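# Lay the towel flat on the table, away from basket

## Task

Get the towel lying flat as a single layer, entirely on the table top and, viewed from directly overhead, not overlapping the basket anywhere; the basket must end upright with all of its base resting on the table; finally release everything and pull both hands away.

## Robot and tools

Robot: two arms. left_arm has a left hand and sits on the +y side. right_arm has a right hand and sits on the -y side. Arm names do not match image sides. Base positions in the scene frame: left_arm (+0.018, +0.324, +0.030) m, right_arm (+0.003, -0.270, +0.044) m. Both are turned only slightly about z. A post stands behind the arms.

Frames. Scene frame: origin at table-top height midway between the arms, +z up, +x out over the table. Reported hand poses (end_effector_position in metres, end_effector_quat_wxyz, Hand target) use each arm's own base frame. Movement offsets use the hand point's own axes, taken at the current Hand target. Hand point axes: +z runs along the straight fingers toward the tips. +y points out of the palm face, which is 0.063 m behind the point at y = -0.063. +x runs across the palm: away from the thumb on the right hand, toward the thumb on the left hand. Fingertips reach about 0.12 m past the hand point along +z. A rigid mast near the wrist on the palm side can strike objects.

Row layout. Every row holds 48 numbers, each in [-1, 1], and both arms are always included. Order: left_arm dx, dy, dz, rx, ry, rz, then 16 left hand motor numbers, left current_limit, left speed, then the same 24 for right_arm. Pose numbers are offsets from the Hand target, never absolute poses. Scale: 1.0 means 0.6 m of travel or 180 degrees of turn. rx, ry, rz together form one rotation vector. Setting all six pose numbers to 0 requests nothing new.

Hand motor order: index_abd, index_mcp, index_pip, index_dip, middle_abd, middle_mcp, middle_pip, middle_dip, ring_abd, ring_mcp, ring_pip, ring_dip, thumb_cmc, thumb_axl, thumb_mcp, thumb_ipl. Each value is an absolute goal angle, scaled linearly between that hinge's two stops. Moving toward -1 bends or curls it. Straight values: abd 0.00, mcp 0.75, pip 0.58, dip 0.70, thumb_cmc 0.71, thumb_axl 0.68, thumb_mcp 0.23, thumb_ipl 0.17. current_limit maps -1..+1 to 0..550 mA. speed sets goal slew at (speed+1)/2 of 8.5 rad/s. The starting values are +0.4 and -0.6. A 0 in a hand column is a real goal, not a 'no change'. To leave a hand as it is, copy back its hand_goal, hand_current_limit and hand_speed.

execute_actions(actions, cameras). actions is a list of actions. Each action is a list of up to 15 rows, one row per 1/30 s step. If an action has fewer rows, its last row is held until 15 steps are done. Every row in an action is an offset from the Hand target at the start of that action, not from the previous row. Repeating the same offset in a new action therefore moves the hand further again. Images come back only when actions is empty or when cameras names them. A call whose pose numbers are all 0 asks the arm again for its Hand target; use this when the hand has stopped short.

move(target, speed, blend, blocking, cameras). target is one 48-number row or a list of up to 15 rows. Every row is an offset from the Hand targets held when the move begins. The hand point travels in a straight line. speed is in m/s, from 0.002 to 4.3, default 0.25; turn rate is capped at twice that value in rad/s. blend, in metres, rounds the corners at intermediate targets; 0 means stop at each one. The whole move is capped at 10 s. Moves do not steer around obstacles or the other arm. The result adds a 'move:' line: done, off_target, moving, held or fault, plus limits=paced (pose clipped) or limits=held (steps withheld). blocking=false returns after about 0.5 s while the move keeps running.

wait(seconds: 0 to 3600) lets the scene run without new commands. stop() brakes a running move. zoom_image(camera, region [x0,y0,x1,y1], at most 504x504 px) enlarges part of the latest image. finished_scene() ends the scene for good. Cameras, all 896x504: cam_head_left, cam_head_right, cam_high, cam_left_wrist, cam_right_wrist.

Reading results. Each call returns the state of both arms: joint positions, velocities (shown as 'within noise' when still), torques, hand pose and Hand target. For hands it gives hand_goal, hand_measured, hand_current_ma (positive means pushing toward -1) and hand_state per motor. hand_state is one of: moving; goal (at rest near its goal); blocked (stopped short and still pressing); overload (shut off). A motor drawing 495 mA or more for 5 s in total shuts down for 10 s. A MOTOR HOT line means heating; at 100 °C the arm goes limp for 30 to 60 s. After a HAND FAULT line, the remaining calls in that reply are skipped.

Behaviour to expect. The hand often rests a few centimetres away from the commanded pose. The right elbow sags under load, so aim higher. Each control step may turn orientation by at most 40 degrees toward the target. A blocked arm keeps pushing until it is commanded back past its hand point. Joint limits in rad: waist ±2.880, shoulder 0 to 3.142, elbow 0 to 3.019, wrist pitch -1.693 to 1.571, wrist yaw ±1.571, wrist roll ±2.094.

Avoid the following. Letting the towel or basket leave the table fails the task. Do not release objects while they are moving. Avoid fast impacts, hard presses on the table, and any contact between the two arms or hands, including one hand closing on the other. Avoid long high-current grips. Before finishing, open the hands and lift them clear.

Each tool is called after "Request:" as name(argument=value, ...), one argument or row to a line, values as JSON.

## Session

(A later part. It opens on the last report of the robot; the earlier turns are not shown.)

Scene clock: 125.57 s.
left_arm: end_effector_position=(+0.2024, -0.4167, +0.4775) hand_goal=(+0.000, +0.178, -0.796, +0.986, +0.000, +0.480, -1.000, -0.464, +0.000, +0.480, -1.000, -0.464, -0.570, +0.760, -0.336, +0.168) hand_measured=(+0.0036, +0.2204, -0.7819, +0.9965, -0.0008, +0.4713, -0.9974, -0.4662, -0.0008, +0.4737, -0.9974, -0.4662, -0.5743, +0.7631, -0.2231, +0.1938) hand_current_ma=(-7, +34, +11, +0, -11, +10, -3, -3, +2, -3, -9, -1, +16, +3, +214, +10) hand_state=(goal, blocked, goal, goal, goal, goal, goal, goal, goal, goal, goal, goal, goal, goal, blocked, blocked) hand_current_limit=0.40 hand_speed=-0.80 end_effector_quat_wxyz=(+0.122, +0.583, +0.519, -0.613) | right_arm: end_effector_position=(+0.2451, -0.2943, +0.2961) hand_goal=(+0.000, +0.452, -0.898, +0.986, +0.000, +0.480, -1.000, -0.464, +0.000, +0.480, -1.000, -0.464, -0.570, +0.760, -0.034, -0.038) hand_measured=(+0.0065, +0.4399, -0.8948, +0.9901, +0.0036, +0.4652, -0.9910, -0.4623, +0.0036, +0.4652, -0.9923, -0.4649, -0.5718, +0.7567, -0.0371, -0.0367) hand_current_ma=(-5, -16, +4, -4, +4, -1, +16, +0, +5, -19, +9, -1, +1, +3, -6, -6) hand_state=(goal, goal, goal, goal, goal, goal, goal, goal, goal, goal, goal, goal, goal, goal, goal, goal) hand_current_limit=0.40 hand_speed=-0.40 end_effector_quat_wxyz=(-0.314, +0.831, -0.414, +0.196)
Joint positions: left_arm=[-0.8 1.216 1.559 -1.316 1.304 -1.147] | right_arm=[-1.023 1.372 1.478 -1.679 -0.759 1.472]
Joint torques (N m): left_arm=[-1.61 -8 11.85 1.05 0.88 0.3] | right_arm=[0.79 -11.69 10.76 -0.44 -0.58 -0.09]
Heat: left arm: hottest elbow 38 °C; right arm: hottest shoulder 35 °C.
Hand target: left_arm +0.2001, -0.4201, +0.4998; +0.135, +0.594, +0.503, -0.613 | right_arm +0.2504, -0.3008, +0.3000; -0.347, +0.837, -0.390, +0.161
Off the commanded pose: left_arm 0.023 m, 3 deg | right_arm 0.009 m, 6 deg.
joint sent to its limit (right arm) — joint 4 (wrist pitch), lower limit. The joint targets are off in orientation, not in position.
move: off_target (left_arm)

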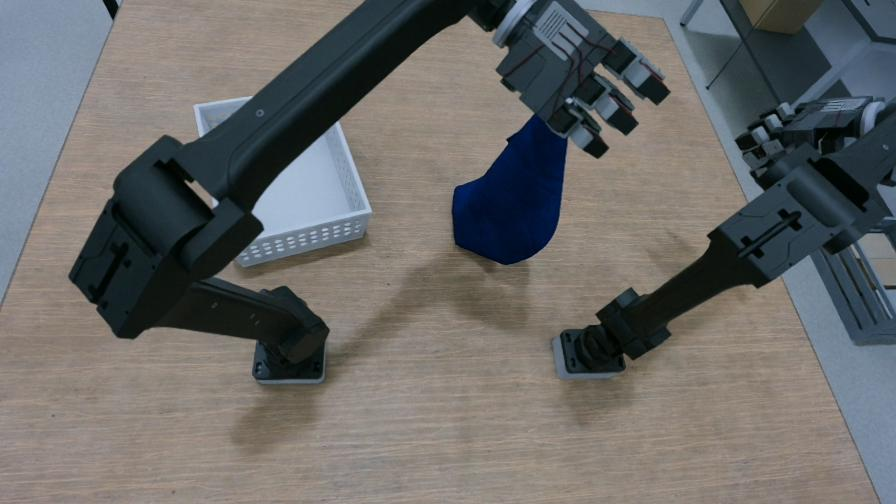

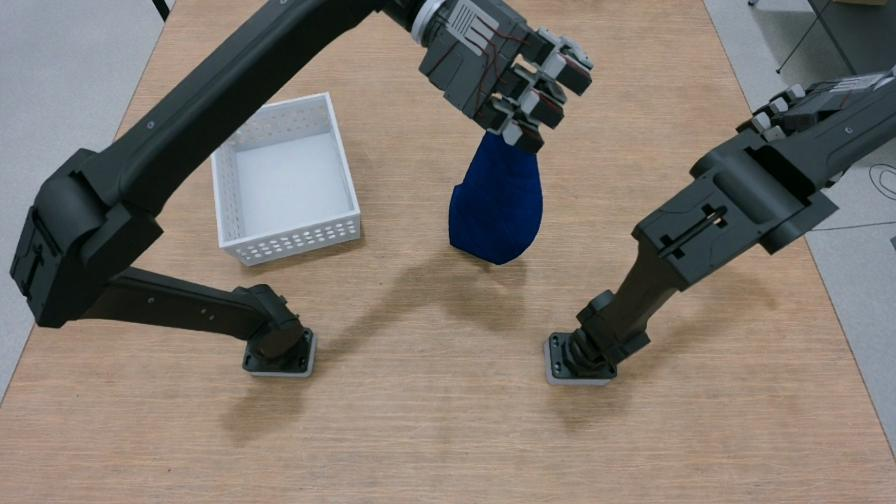

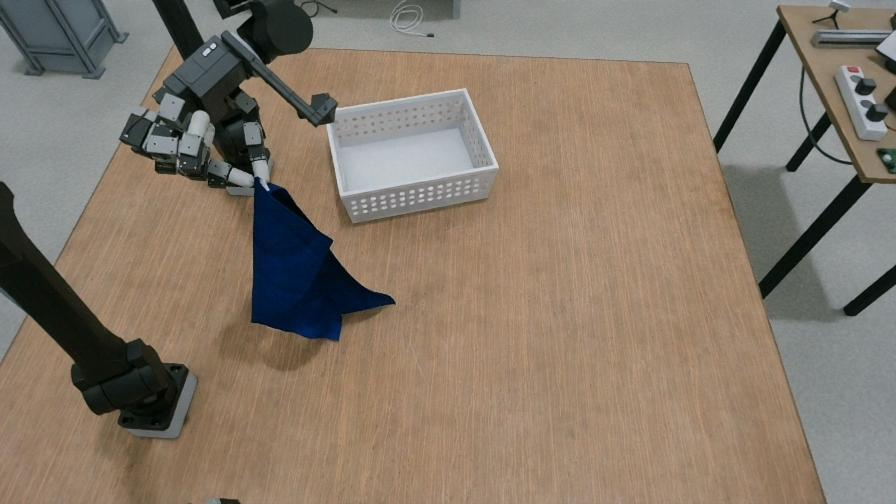

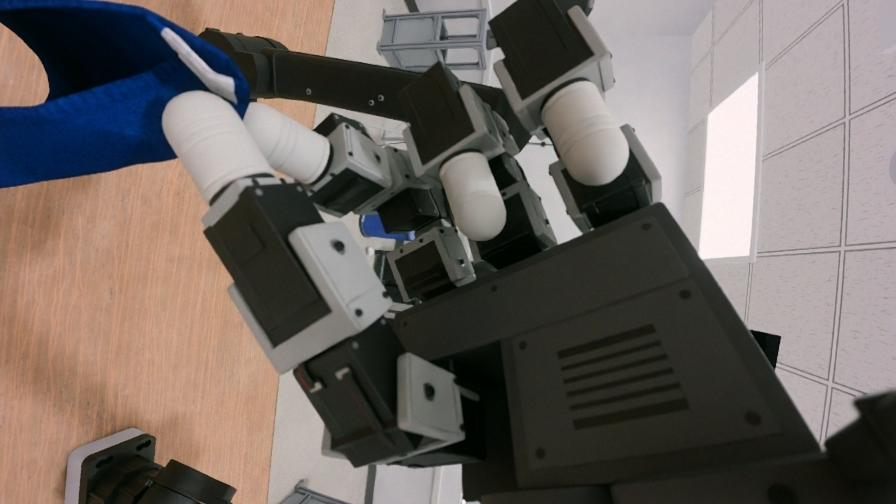

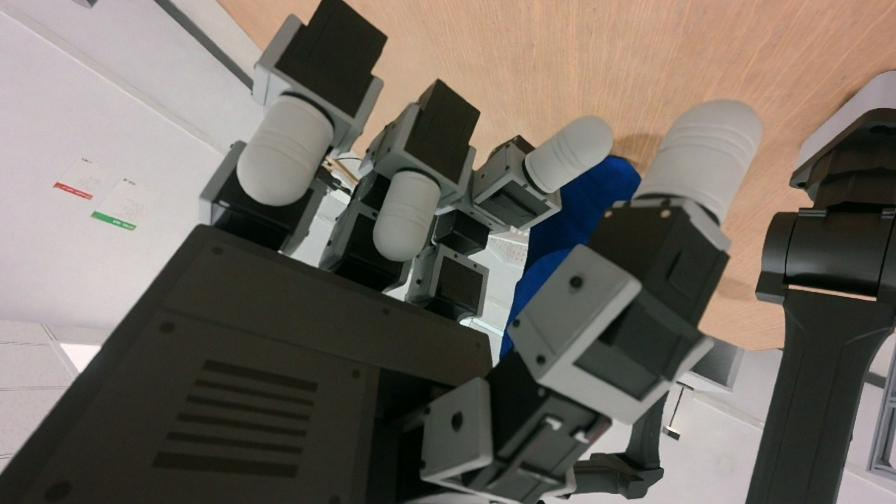

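Request:
move(
  target=[-0.153,-0.192,0.0945,-0.0253,-0.0235,0.0792, 0,0.178,-0.796,0.986,0,0.479,-1,-0.464,0,0.479,-1,-0.464,-0.571,0.76,-0.337,0.168,0.4,-0.8, 0,0,0,0,0,0, 0,0.452,-0.898,0.986,0,0.479,-1,-0.464,0,0.479,-1,-0.464,-0.571,0.76,-0.034,-0.038,0.4,-0.4],
  speed=0.1,
  cameras=["cam_head_left","cam_head_right","cam_high","cam_left_wrist","cam_right_wrist"],
)

Scene clock: 135.07 s.
left_arm: end_effector_position=(+0.1083, -0.4551, +0.5808) hand_goal=(+0.000, +0.178, -0.796, +0.986, +0.000, +0.480, -1.000, -0.464, +0.000, +0.480, -1.000, -0.464, -0.570, +0.760, -0.336, +0.168) hand_measured=(+0.0065, +0.2204, -0.7819, +0.9952, -0.0008, +0.4737, -0.9974, -0.4662, -0.0008, +0.4749, -0.9974, -0.4662, -0.5743, +0.7620, -0.2231, +0.1938) hand_current_ma=(-13, +29, +6, -5, -7, -1, -7, -6, +8, -4, -7, -1, +8, +3, +214, +8) hand_state=(goal, blocked, goal, goal, goal, goal, goal, goal, goal, goal, goal, goal, goal, goal, blocked, blocked) hand_current_limit=0.40 hand_speed=-0.80 end_effector_quat_wxyz=(+0.221, +0.620, +0.474, -0.585) | right_arm: end_effector_position=(+0.2451, -0.2943, +0.2961) hand_goal=(+0.000, +0.452, -0.898, +0.986, +0.000, +0.480, -1.000, -0.464, +0.000, +0.480, -1.000, -0.464, -0.570, +0.760, -0.034, -0.038) hand_measured=(+0.0065, +0.4399, -0.8961, +0.9901, +0.0036, +0.4652, -0.9910, -0.4623, +0.0051, +0.4652, -0.9923, -0.4636, -0.5705, +0.7578, -0.0371, -0.0367) hand_current_ma=(-6, -16, +10, +9, +8, +0, +7, +6, +3, -16, +5, -5, -9, +7, +2, +2) hand_state=(goal, goal, goal, goal, goal, goal, goal, goal, goal, goal, goal, goal, goal, goal, goal, goal) hand_current_limit=0.40 hand_speed=-0.40 end_effector_quat_wxyz=(-0.314, +0.831, -0.414, +0.196)
Joint positions: left_arm=[-1.138 1.099 1.629 -0.918 0.955 -1.541] | right_arm=[-1.023 1.372 1.478 -1.679 -0.759 1.472]
Joint torques (N m): left_arm=[-1.32 -7.65 11.96 3.33 0.21 0.2] | right_arm=[0.79 -11.58 10.74 -0.43 -0.57 -0.08]
Heat: left arm: hottest elbow 38 °C; right arm: hottest shoulder 34 °C.
Hand target: left_arm +0.1021, -0.4512, +0.6198; +0.252, +0.623, +0.444, -0.593 | right_arm +0.2504, -0.3008, +0.3000; -0.347, +0.837, -0.390, +0.161
Off the commanded pose: left_arm 0.040 m, 5 deg | right_arm 0.009 m, 6 deg.
joint sent to its limit (right arm) — joint 4 (wrist pitch), lower limit. The joint targets are off in orientation, not in position.
move: off_target (left_arm)

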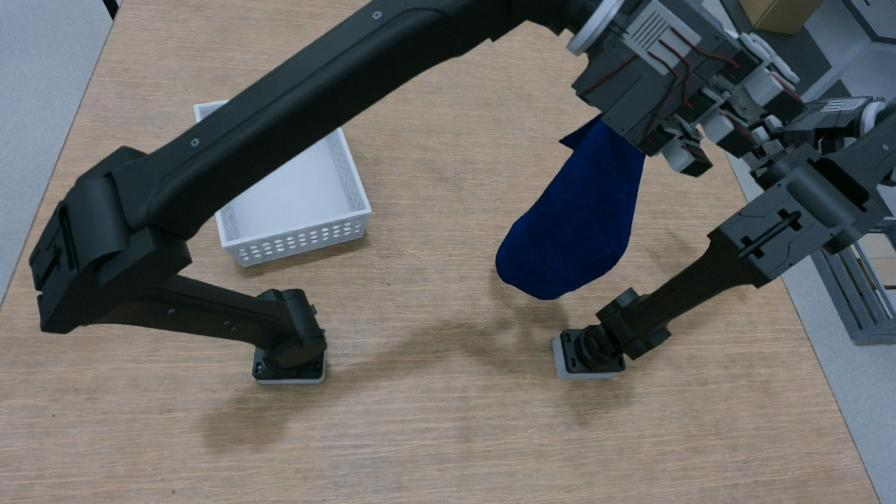

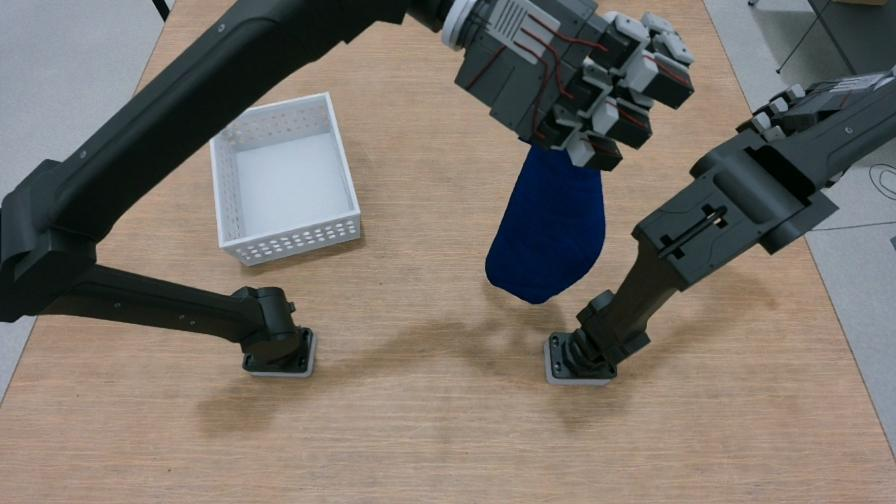

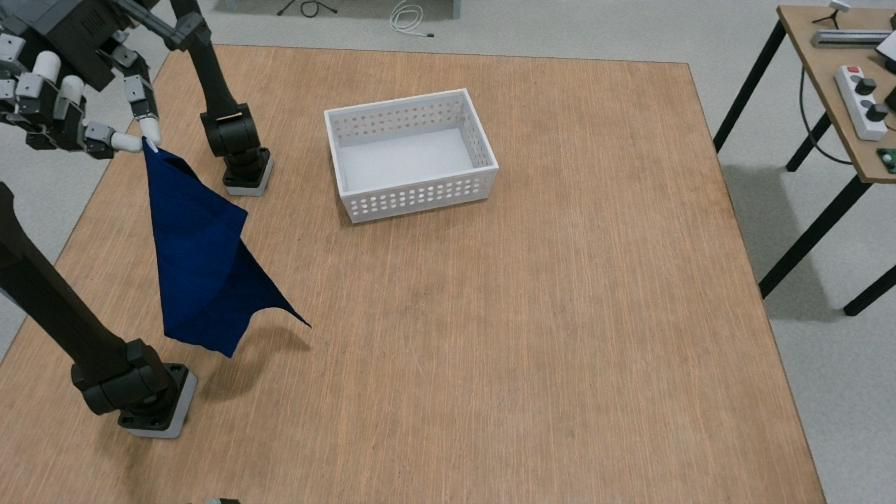

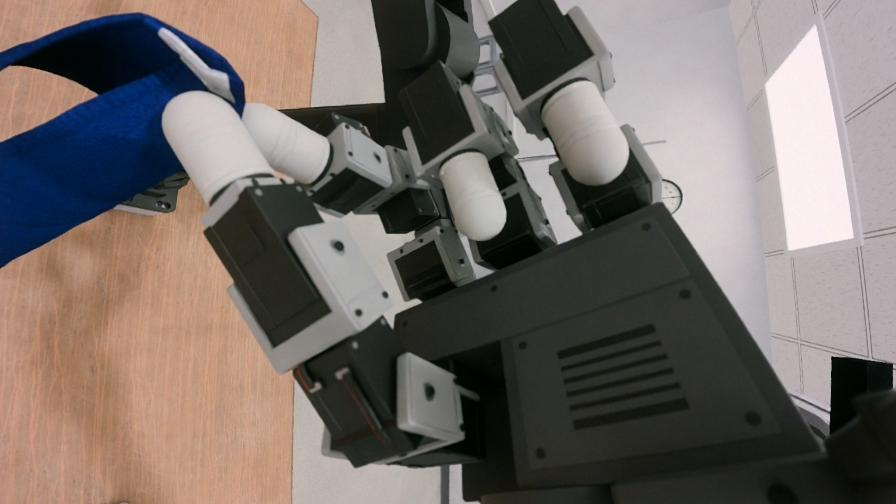

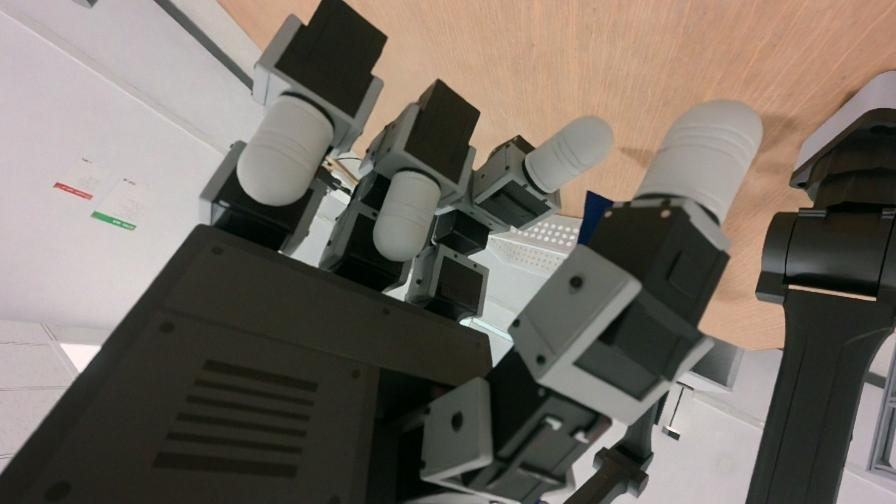

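Request:
zoom_image(
  camera="cam_high",
  region=[110, 110, 340, 380],
)

Request:
zoom_image(
  camera="cam_head_left",
  region=[470, 90, 690, 320],
)

Request:
zoom_image(
  camera="cam_head_right",
  region=[460, 110, 660, 320],
)

Scaled by 1.867 from the camera's image (finer frame: 1280x720).

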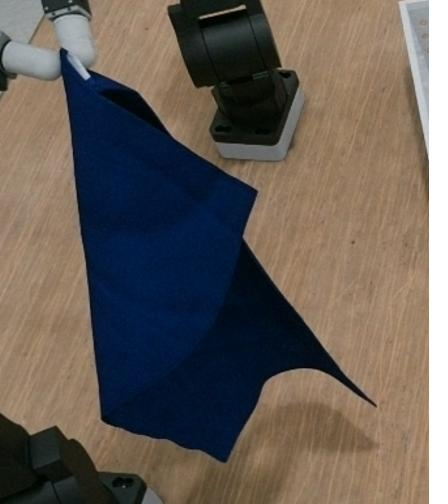

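Scaled by 2.191 from the camera's image (finer frame: 1280x720).

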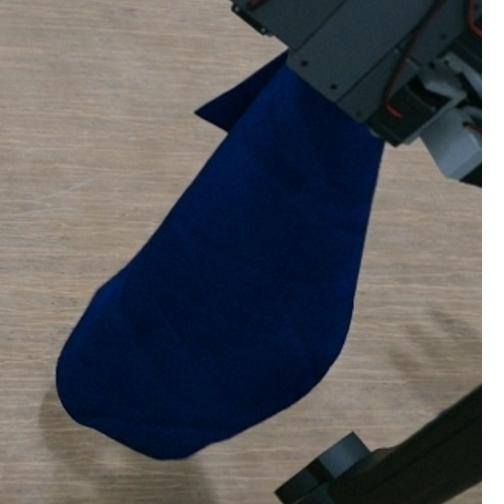

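Scaled by 2.400 from the camera's image (finer frame: 1280x720).

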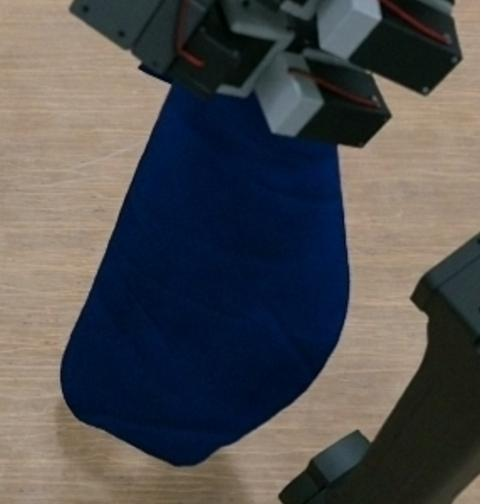

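Request:
move(
  target=[-0.0633,0.4028,0.0488,-0.0428,-0.0095,-0.0076, 0,0.178,-0.796,0.986,0,0.479,-1,-0.464,0,0.479,-1,-0.464,-0.571,0.76,-0.337,0.168,0.4,-0.8, 0,0,0,0,0,0, 0,0.452,-0.898,0.986,0,0.479,-1,-0.464,0,0.479,-1,-0.464,-0.571,0.76,-0.034,-0.038,0.4,-0.4],
  speed=0.1,
  cameras=["cam_head_left","cam_head_right","cam_high","cam_left_wrist","cam_right_wrist"],
)

Scene clock: 145.80 s.
left_arm: end_effector_position=(+0.2889, -0.6007, +0.5704) hand_goal=(+0.000, +0.178, -0.796, +0.986, +0.000, +0.480, -1.000, -0.464, +0.000, +0.480, -1.000, -0.464, -0.570, +0.760, -0.336, +0.168) hand_measured=(+0.0080, +0.2216, -0.7819, +0.9965, -0.0008, +0.4737, -0.9974, -0.4662, -0.0008, +0.4749, -0.9974, -0.4662, -0.5730, +0.7631, -0.2231, +0.1948) hand_current_ma=(-12, +33, +13, -6, -8, +4, +0, -2, +5, -4, -8, -2, +0, +10, +213, +3) hand_state=(goal, blocked, goal, goal, goal, goal, goal, goal, goal, goal, goal, goal, goal, goal, blocked, blocked) hand_current_limit=0.40 hand_speed=-0.80 end_effector_quat_wxyz=(+0.263, +0.587, +0.507, -0.574) | right_arm: end_effector_position=(+0.2451, -0.2943, +0.2961) hand_goal=(+0.000, +0.452, -0.898, +0.986, +0.000, +0.480, -1.000, -0.464, +0.000, +0.480, -1.000, -0.464, -0.570, +0.760, -0.034, -0.038) hand_measured=(+0.0065, +0.4411, -0.8961, +0.9888, +0.0036, +0.4652, -0.9910, -0.4623, +0.0036, +0.4652, -0.9923, -0.4636, -0.5705, +0.7567, -0.0361, -0.0367) hand_current_ma=(-4, -12, +3, +4, +6, -9, +16, +4, +12, -9, +3, -2, +3, +12, -4, -3) hand_state=(goal, goal, goal, goal, goal, goal, goal, goal, goal, goal, goal, goal, goal, goal, goal, goal) hand_current_limit=0.40 hand_speed=-0.40 end_effector_quat_wxyz=(-0.314, +0.831, -0.414, +0.196)
Joint positions: left_arm=[-0.973 1.601 2.064 -0.845 0.993 -1.529] | right_arm=[-1.023 1.372 1.478 -1.679 -0.759 1.472]
Joint torques (N m): left_arm=[-0.32 -14.86 12.46 2.88 0.2 0.27] | right_arm=[0.85 -11.34 10.7 -0.54 -0.58 -0.08]
Heat: left arm: hottest elbow 40 °C; right arm: hottest shoulder 34 °C.
Hand target: left_arm +0.2967, -0.6012, +0.6000; +0.293, +0.591, +0.486, -0.573 | right_arm +0.2504, -0.3008, +0.3000; -0.347, +0.837, -0.390, +0.161
Off the commanded pose: left_arm 0.031 m, 4 deg | right_arm 0.009 m, 6 deg.
joint sent to its limit (right arm) — joint 4 (wrist pitch), lower limit. The joint targets are off in orientation, not in position.
move: off_target (left_arm)

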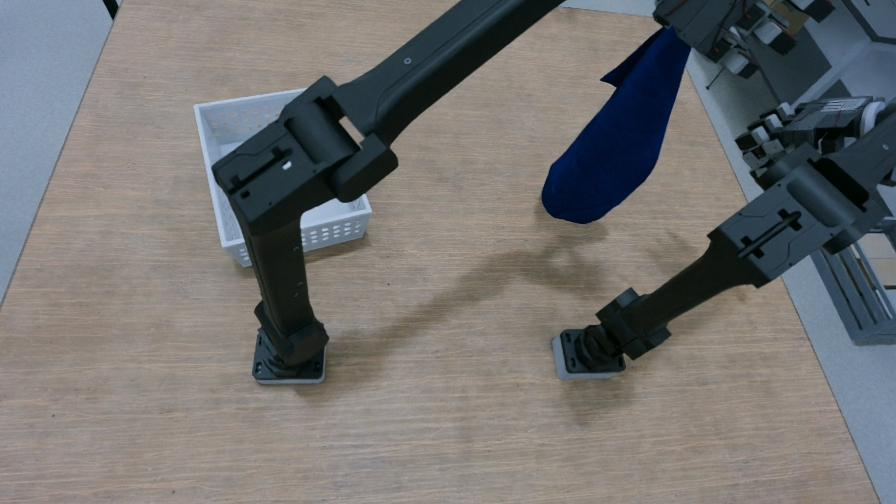

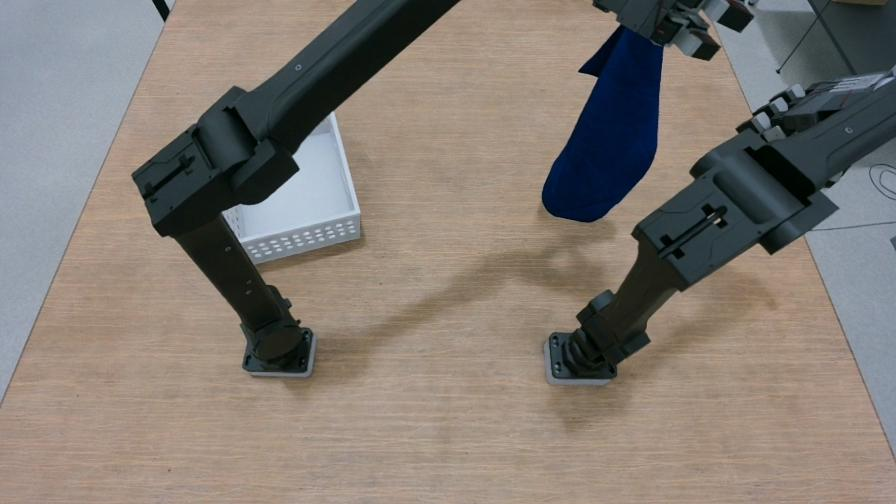

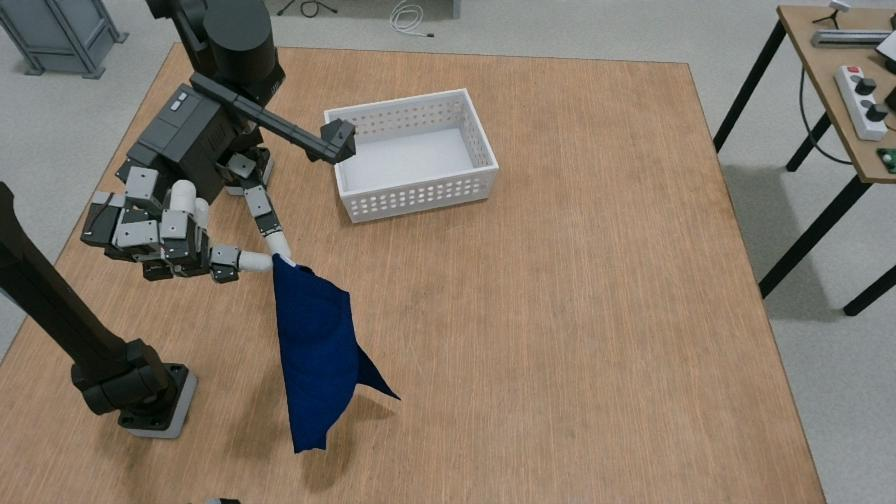

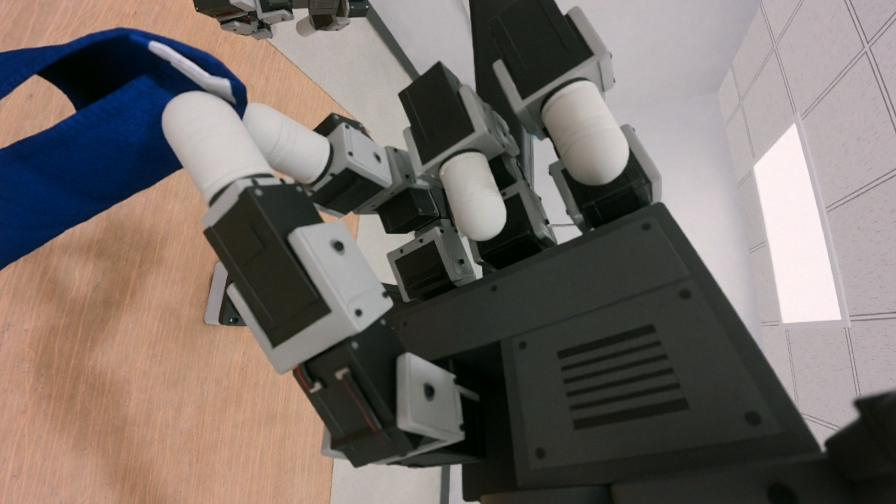

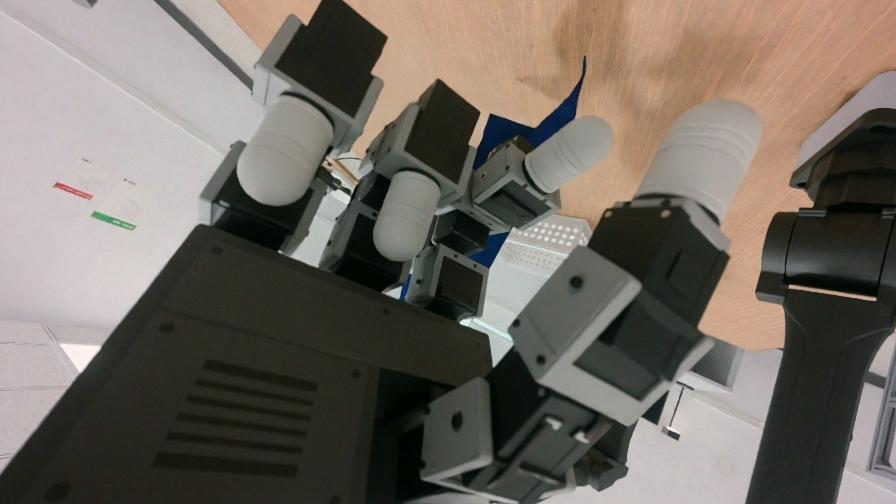

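Request:
move(
  target=[
    [0.168,0.023,-0.002,0,0,0, 0,0.178,-0.796,0.986,0,0.479,-1,-0.464,0,0.479,-1,-0.464,-0.571,0.76,-0.337,0.168,0.4,-0.8, 0,0,0,0,0,0, 0,0.452,-0.898,0.986,0,0.479,-1,-0.464,0,0.479,-1,-0.464,-0.571,0.76,-0.034,-0.038,0.4,-0.4],
    [0.5997,0.0418,-0.1618,-0.057,0.0258,-0.2184, 0,0.178,-0.796,0.986,0,0.479,-1,-0.464,0,0.479,-1,-0.464,-0.571,0.76,-0.337,0.168,0.4,-0.8, 0,0,0,0,0,0, 0,0.452,-0.898,0.986,0,0.479,-1,-0.464,0,0.479,-1,-0.464,-0.571,0.76,-0.034,-0.038,0.4,-0.4],
  ],
  speed=0.08,
  blend=[0.03,0],
  cameras=["cam_head_left","cam_head_right","cam_high"],
)

Scene clock: 154.00 s.
left_arm: end_effector_position=(+0.3066, -0.4386, +0.2543) hand_goal=(+0.000, +0.178, -0.796, +0.986, +0.000, +0.480, -1.000, -0.464, +0.000, +0.480, -1.000, -0.464, -0.570, +0.760, -0.336, +0.168) hand_measured=(+0.0065, +0.2204, -0.7819, +0.9952, -0.0008, +0.4737, -0.9974, -0.4662, +0.0007, +0.4749, -0.9974, -0.4662, -0.5743, +0.7620, -0.2231, +0.1948) hand_current_ma=(-13, +25, +11, -6, -13, +10, -9, -5, +3, -5, -13, -9, +8, +10, +218, +6) hand_state=(goal, blocked, goal, goal, goal, goal, goal, goal, goal, goal, goal, goal, goal, goal, blocked, blocked) hand_current_limit=0.40 hand_speed=-0.80 end_effector_quat_wxyz=(+0.102, +0.388, +0.721, -0.565) | right_arm: end_effector_position=(+0.2451, -0.2943, +0.2961) hand_goal=(+0.000, +0.452, -0.898, +0.986, +0.000, +0.480, -1.000, -0.464, +0.000, +0.480, -1.000, -0.464, -0.570, +0.760, -0.034, -0.038) hand_measured=(+0.0065, +0.4411, -0.8961, +0.9888, +0.0021, +0.4652, -0.9910, -0.4623, +0.0051, +0.4652, -0.9923, -0.4649, -0.5718, +0.7578, -0.0371, -0.0367) hand_current_ma=(-5, -14, +4, -1, +4, -3, +10, +1, +3, -11, -2, -8, -1, +4, +1, +3) hand_state=(goal, goal, goal, goal, goal, goal, goal, goal, goal, goal, goal, goal, goal, goal, goal, goal) hand_current_limit=0.40 hand_speed=-0.40 end_effector_quat_wxyz=(-0.314, +0.831, -0.414, +0.196)
Joint positions: left_arm=[-0.757 1.346 1.141 -0.497 1.016 -1.847] | right_arm=[-1.023 1.372 1.478 -1.679 -0.759 1.472]
Joint torques (N m): left_arm=[-0.26 -11.81 8.62 2.51 0.61 0.06] | right_arm=[0.67 -11.46 10.76 -0.53 -0.58 -0.08]
Heat: left arm: hottest elbow 40 °C; right arm: hottest shoulder 34 °C.
Hand target: left_arm +0.3105, -0.4363, +0.2649; +0.114, +0.387, +0.716, -0.570 | right_arm +0.2504, -0.3008, +0.3000; -0.347, +0.837, -0.390, +0.161
Off the commanded pose: left_arm 0.012 m, 2 deg | right_arm 0.009 m, 6 deg.
joint sent to its limit (right arm) — joint 4 (wrist pitch), lower limit. The joint targets are off in orientation, not in position.
move: off_target (left_arm)

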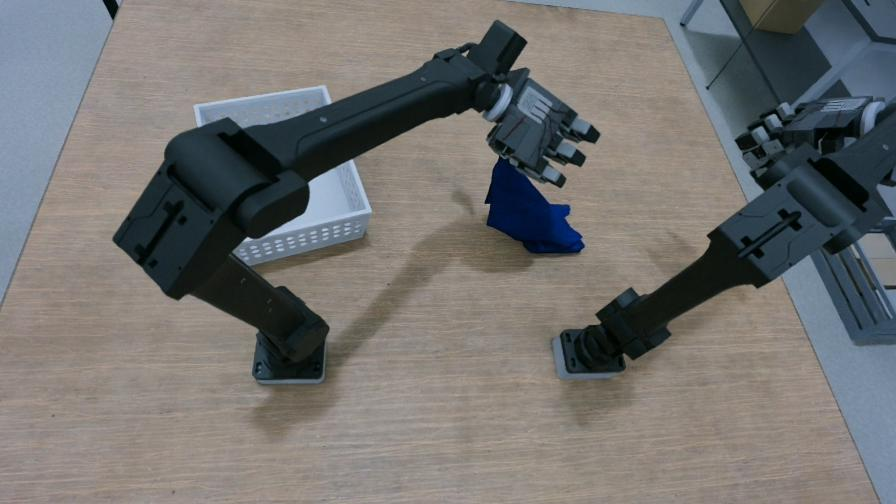

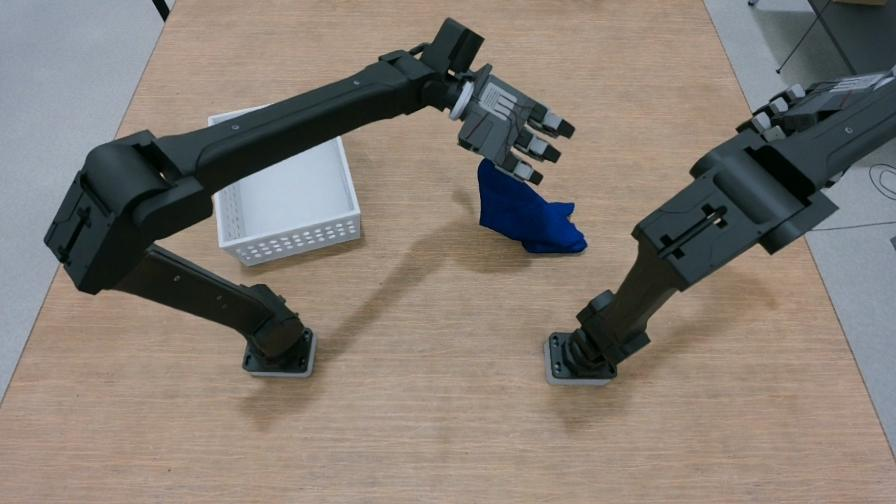

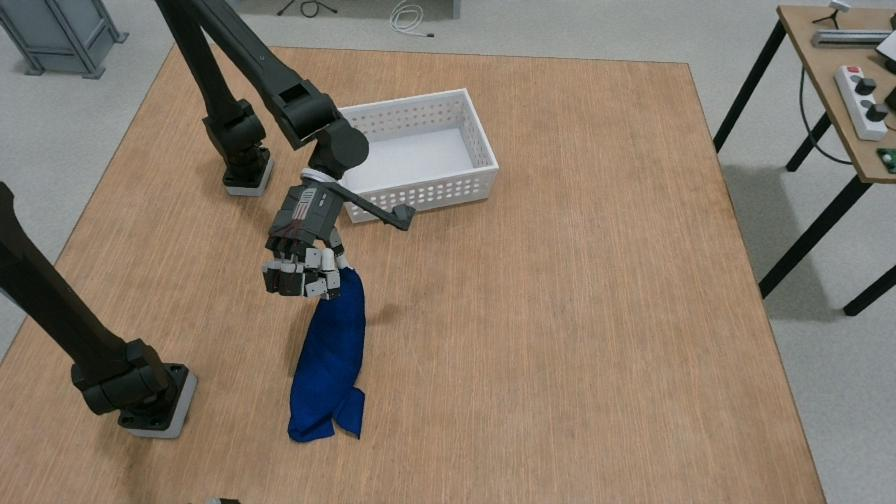

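Request:
move(
  target=[0.438,0.171,0.008,-0.0123,0.1452,-0.1569, 0,0.178,-0.796,0.986,0,0.479,-1,-0.464,0,0.479,-1,-0.464,-0.571,0.76,-0.337,0.168,0.4,-0.8, 0,0,0,0,0,0, 0,0.452,-0.898,0.986,0,0.479,-1,-0.464,0,0.479,-1,-0.464,-0.571,0.76,-0.034,-0.038,0.4,-0.4],
  speed=0.08,
  cameras=["cam_head_left","cam_head_right","cam_high","cam_left_wrist","cam_right_wrist"],
)

Scene clock: 161.03 s.
left_arm: end_effector_position=(+0.2009, -0.3295, +0.0356) hand_goal=(+0.000, +0.178, -0.796, +0.986, +0.000, +0.480, -1.000, -0.464, +0.000, +0.480, -1.000, -0.464, -0.570, +0.760, -0.336, +0.168) hand_measured=(+0.0036, +0.2216, -0.7819, +0.9952, +0.0007, +0.4725, -0.9974, -0.4662, +0.0007, +0.4749, -0.9974, -0.4662, -0.5768, +0.7620, -0.2231, +0.1948) hand_current_ma=(-6, +29, +7, -9, -6, +9, -6, -3, +7, +0, -6, -5, +5, +7, +218, +7) hand_state=(goal, blocked, goal, goal, goal, goal, goal, goal, goal, goal, goal, goal, goal, goal, blocked, blocked) hand_current_limit=0.40 hand_speed=-0.80 end_effector_quat_wxyz=(-0.176, +0.325, +0.802, -0.469) | right_arm: end_effector_position=(+0.2451, -0.2943, +0.2961) hand_goal=(+0.000, +0.452, -0.898, +0.986, +0.000, +0.480, -1.000, -0.464, +0.000, +0.480, -1.000, -0.464, -0.570, +0.760, -0.034, -0.038) hand_measured=(+0.0065, +0.4399, -0.8961, +0.9888, +0.0036, +0.4652, -0.9910, -0.4623, +0.0051, +0.4652, -0.9923, -0.4636, -0.5705, +0.7578, -0.0371, -0.0367) hand_current_ma=(-3, -13, +6, +6, +10, -4, +6, +0, -3, -15, +3, -3, +1, +4, +6, -7) hand_state=(goal, goal, goal, goal, goal, goal, goal, goal, goal, goal, goal, goal, goal, goal, goal, goal) hand_current_limit=0.40 hand_speed=-0.40 end_effector_quat_wxyz=(-0.314, +0.831, -0.414, +0.196)
Joint positions: left_arm=[-0.739 1.581 0.908 -0.908 1.049 -1.533] | right_arm=[-1.023 1.372 1.478 -1.679 -0.759 1.472]
Joint torques (N m): left_arm=[0.44 -10.11 5.76 -0.24 0.68 0.04] | right_arm=[0.67 -11.4 10.76 -0.55 -0.57 -0.1]
Heat: left arm: hottest elbow 39 °C; right arm: hottest shoulder 34 °C.
Hand target: left_arm +0.2022, -0.3239, +0.0300; -0.183, +0.317, +0.806, -0.465 | right_arm +0.2504, -0.3008, +0.3000; -0.347, +0.837, -0.390, +0.161
Off the commanded pose: left_arm 0.008 m, 1 deg | right_arm 0.009 m, 6 deg.
joint sent to its limit (right arm) — joint 4 (wrist pitch), lower limit. The joint targets are off in orientation, not in position.
move: done

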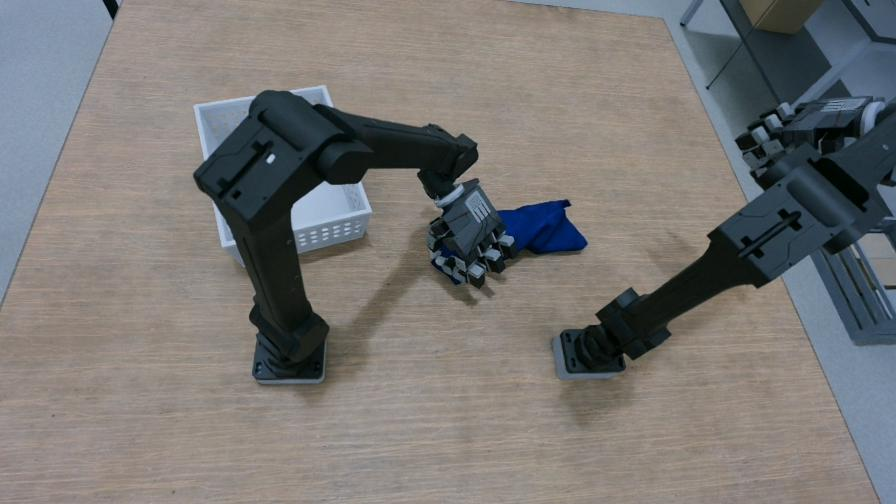

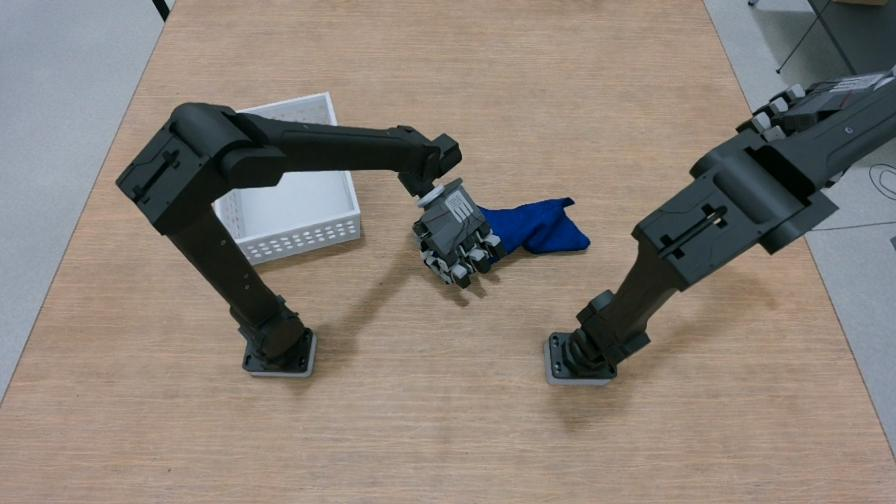

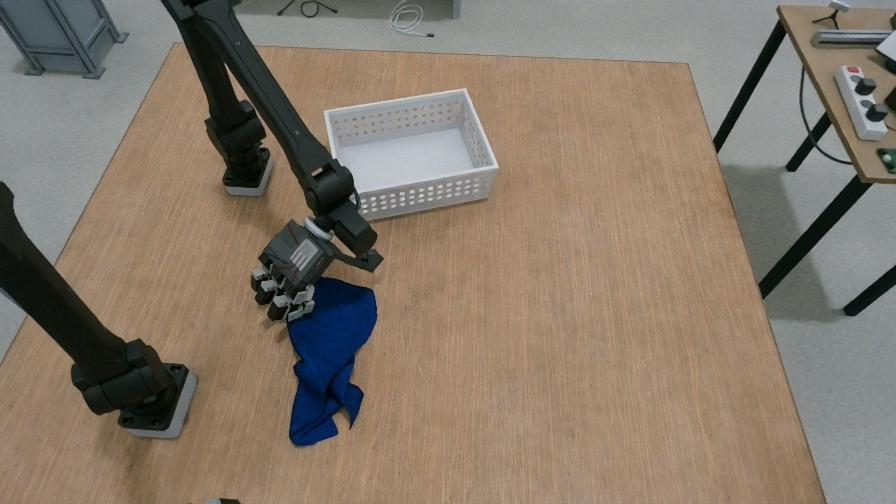

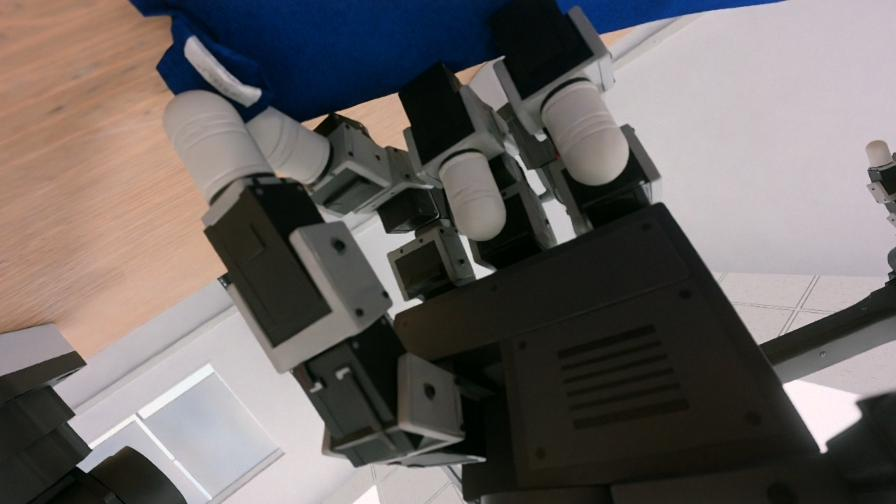

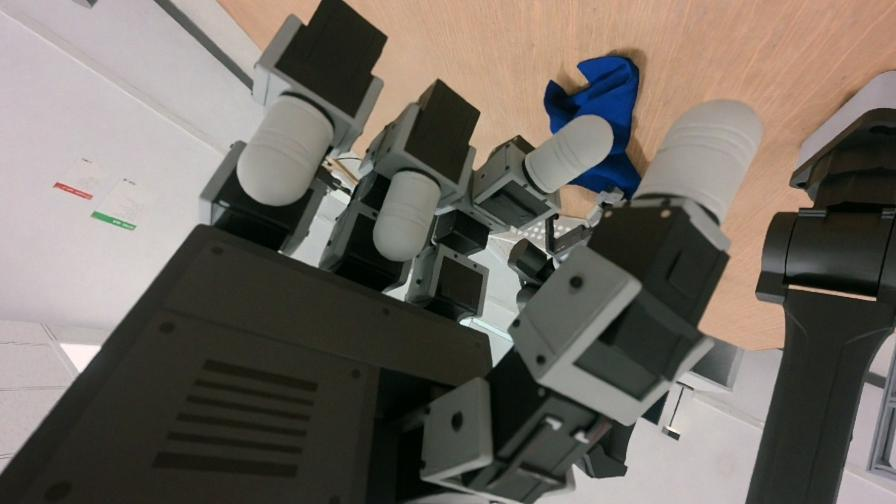

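Request:
zoom_image(
  camera="cam_high",
  region=[240, 250, 420, 460],
)

Request:
zoom_image(
  camera="cam_head_left",
  region=[400, 160, 620, 320],
)

Request:
zoom_image(
  camera="cam_left_wrist",
  region=[100, 0, 500, 240],
)

Scaled by 2.400 from the camera's image (finer frame: 1280x720).

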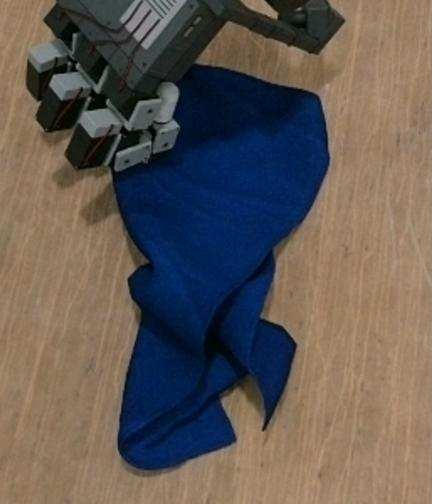

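Scaled by 2.291 from the camera's image (finer frame: 1280x720).

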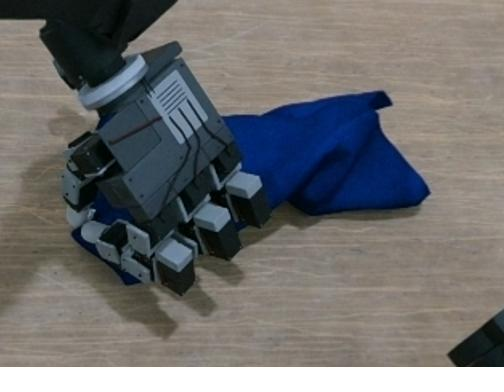

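Scaled by 1.260 from the camera's image (finer frame: 1280x720).

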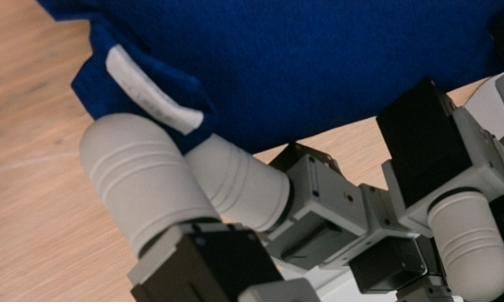

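Request:
move(
  target=[
    [0,0.0217,0.0125,0,0,0, 0,0.178,-0.796,0.986,0,0.479,-1,-0.464,0,0.479,-1,-0.464,-0.571,0.76,-0.337,0.168,0.4,-0.8, 0,0,0,0,0,0, 0,0.452,-0.898,0.986,0,0.479,-1,-0.464,0,0.479,-1,-0.464,-0.571,0.76,-0.034,-0.038,0.4,-0.4],
    [0,0.0217,0.0125,0,0,0, 0,0.452,-0.898,0.986,0,0.479,-1,-0.464,0,0.479,-1,-0.464,-0.571,0.76,-0.034,-0.038,0.4,-0.6, 0,0,0,0,0,0, 0,0.452,-0.898,0.986,0,0.479,-1,-0.464,0,0.479,-1,-0.464,-0.571,0.76,-0.034,-0.038,0.4,-0.4],
  ],
  speed=0.05,
  cameras=["cam_left_wrist"],
)

Scene clock: 163.73 s.
left_arm: end_effector_position=(+0.1976, -0.3257, +0.0229) hand_goal=(+0.000, +0.452, -0.898, +0.986, +0.000, +0.480, -1.000, -0.464, +0.000, +0.480, -1.000, -0.464, -0.570, +0.760, -0.034, -0.038) hand_measured=(+0.0065, +0.4423, -0.8897, +0.9914, -0.0008, +0.4737, -0.9974, -0.4662, -0.0008, +0.4749, -0.9974, -0.4662, -0.5705, +0.7631, -0.0311, -0.0377) hand_current_ma=(-5, +0, +11, -8, -11, +9, -3, +0, -1, -2, -13, -4, +8, +9, +8, -6) hand_state=(goal, goal, goal, goal, goal, goal, goal, goal, goal, goal, goal, goal, goal, goal, goal, goal) hand_current_limit=0.40 hand_speed=-0.60 end_effector_quat_wxyz=(-0.185, +0.320, +0.804, -0.465) | right_arm: end_effector_position=(+0.2451, -0.2943, +0.2961) hand_goal=(+0.000, +0.452, -0.898, +0.986, +0.000, +0.480, -1.000, -0.464, +0.000, +0.480, -1.000, -0.464, -0.570, +0.760, -0.034, -0.038) hand_measured=(+0.0065, +0.4399, -0.8961, +0.9888, +0.0036, +0.4652, -0.9910, -0.4623, +0.0051, +0.4640, -0.9923, -0.4636, -0.5705, +0.7567, -0.0361, -0.0367) hand_current_ma=(-11, -10, +11, -1, -3, +1, +19, +3, +5, -6, +12, +0, +1, +1, +1, -3) hand_state=(goal, goal, goal, goal, goal, goal, goal, goal, goal, goal, goal, goal, goal, goal, goal, goal) hand_current_limit=0.40 hand_speed=-0.40 end_effector_quat_wxyz=(-0.314, +0.831, -0.414, +0.196)
Joint positions: left_arm=[-0.738 1.607 0.896 -0.893 1.048 -1.532] | right_arm=[-1.023 1.372 1.478 -1.679 -0.759 1.472]
Joint torques (N m): left_arm=[0.32 -9.47 5.46 0.8 0.72 0.05] | right_arm=[0.73 -11.4 10.76 -0.54 -0.58 -0.06]
Heat: left arm: hottest elbow 39 °C; right arm: hottest shoulder 34 °C.
Hand target: left_arm +0.2022, -0.3239, +0.0150; -0.183, +0.318, +0.806, -0.465 | right_arm +0.2504, -0.3008, +0.3000; -0.347, +0.837, -0.390, +0.161
Off the commanded pose: left_arm 0.009 m, 0 deg | right_arm 0.009 m, 6 deg.
joint sent to its limit (right arm) — joint 4 (wrist pitch), lower limit. The joint targets are off in orientation, not in position.
move: done

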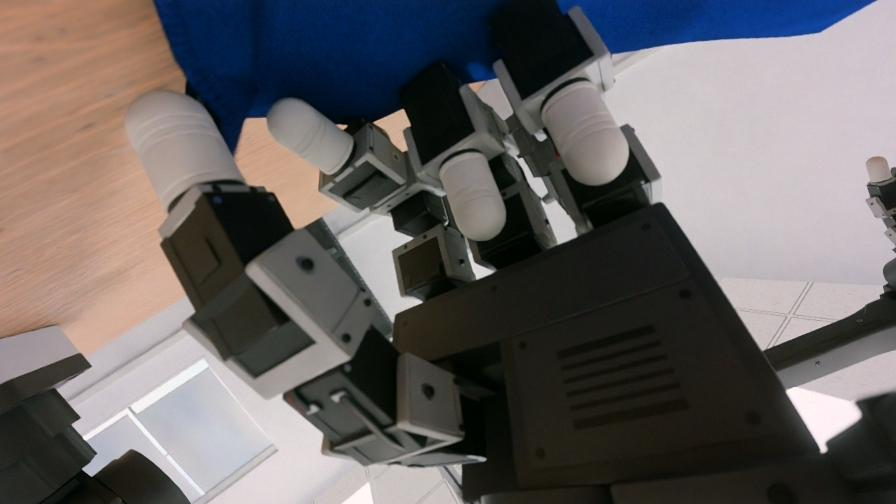

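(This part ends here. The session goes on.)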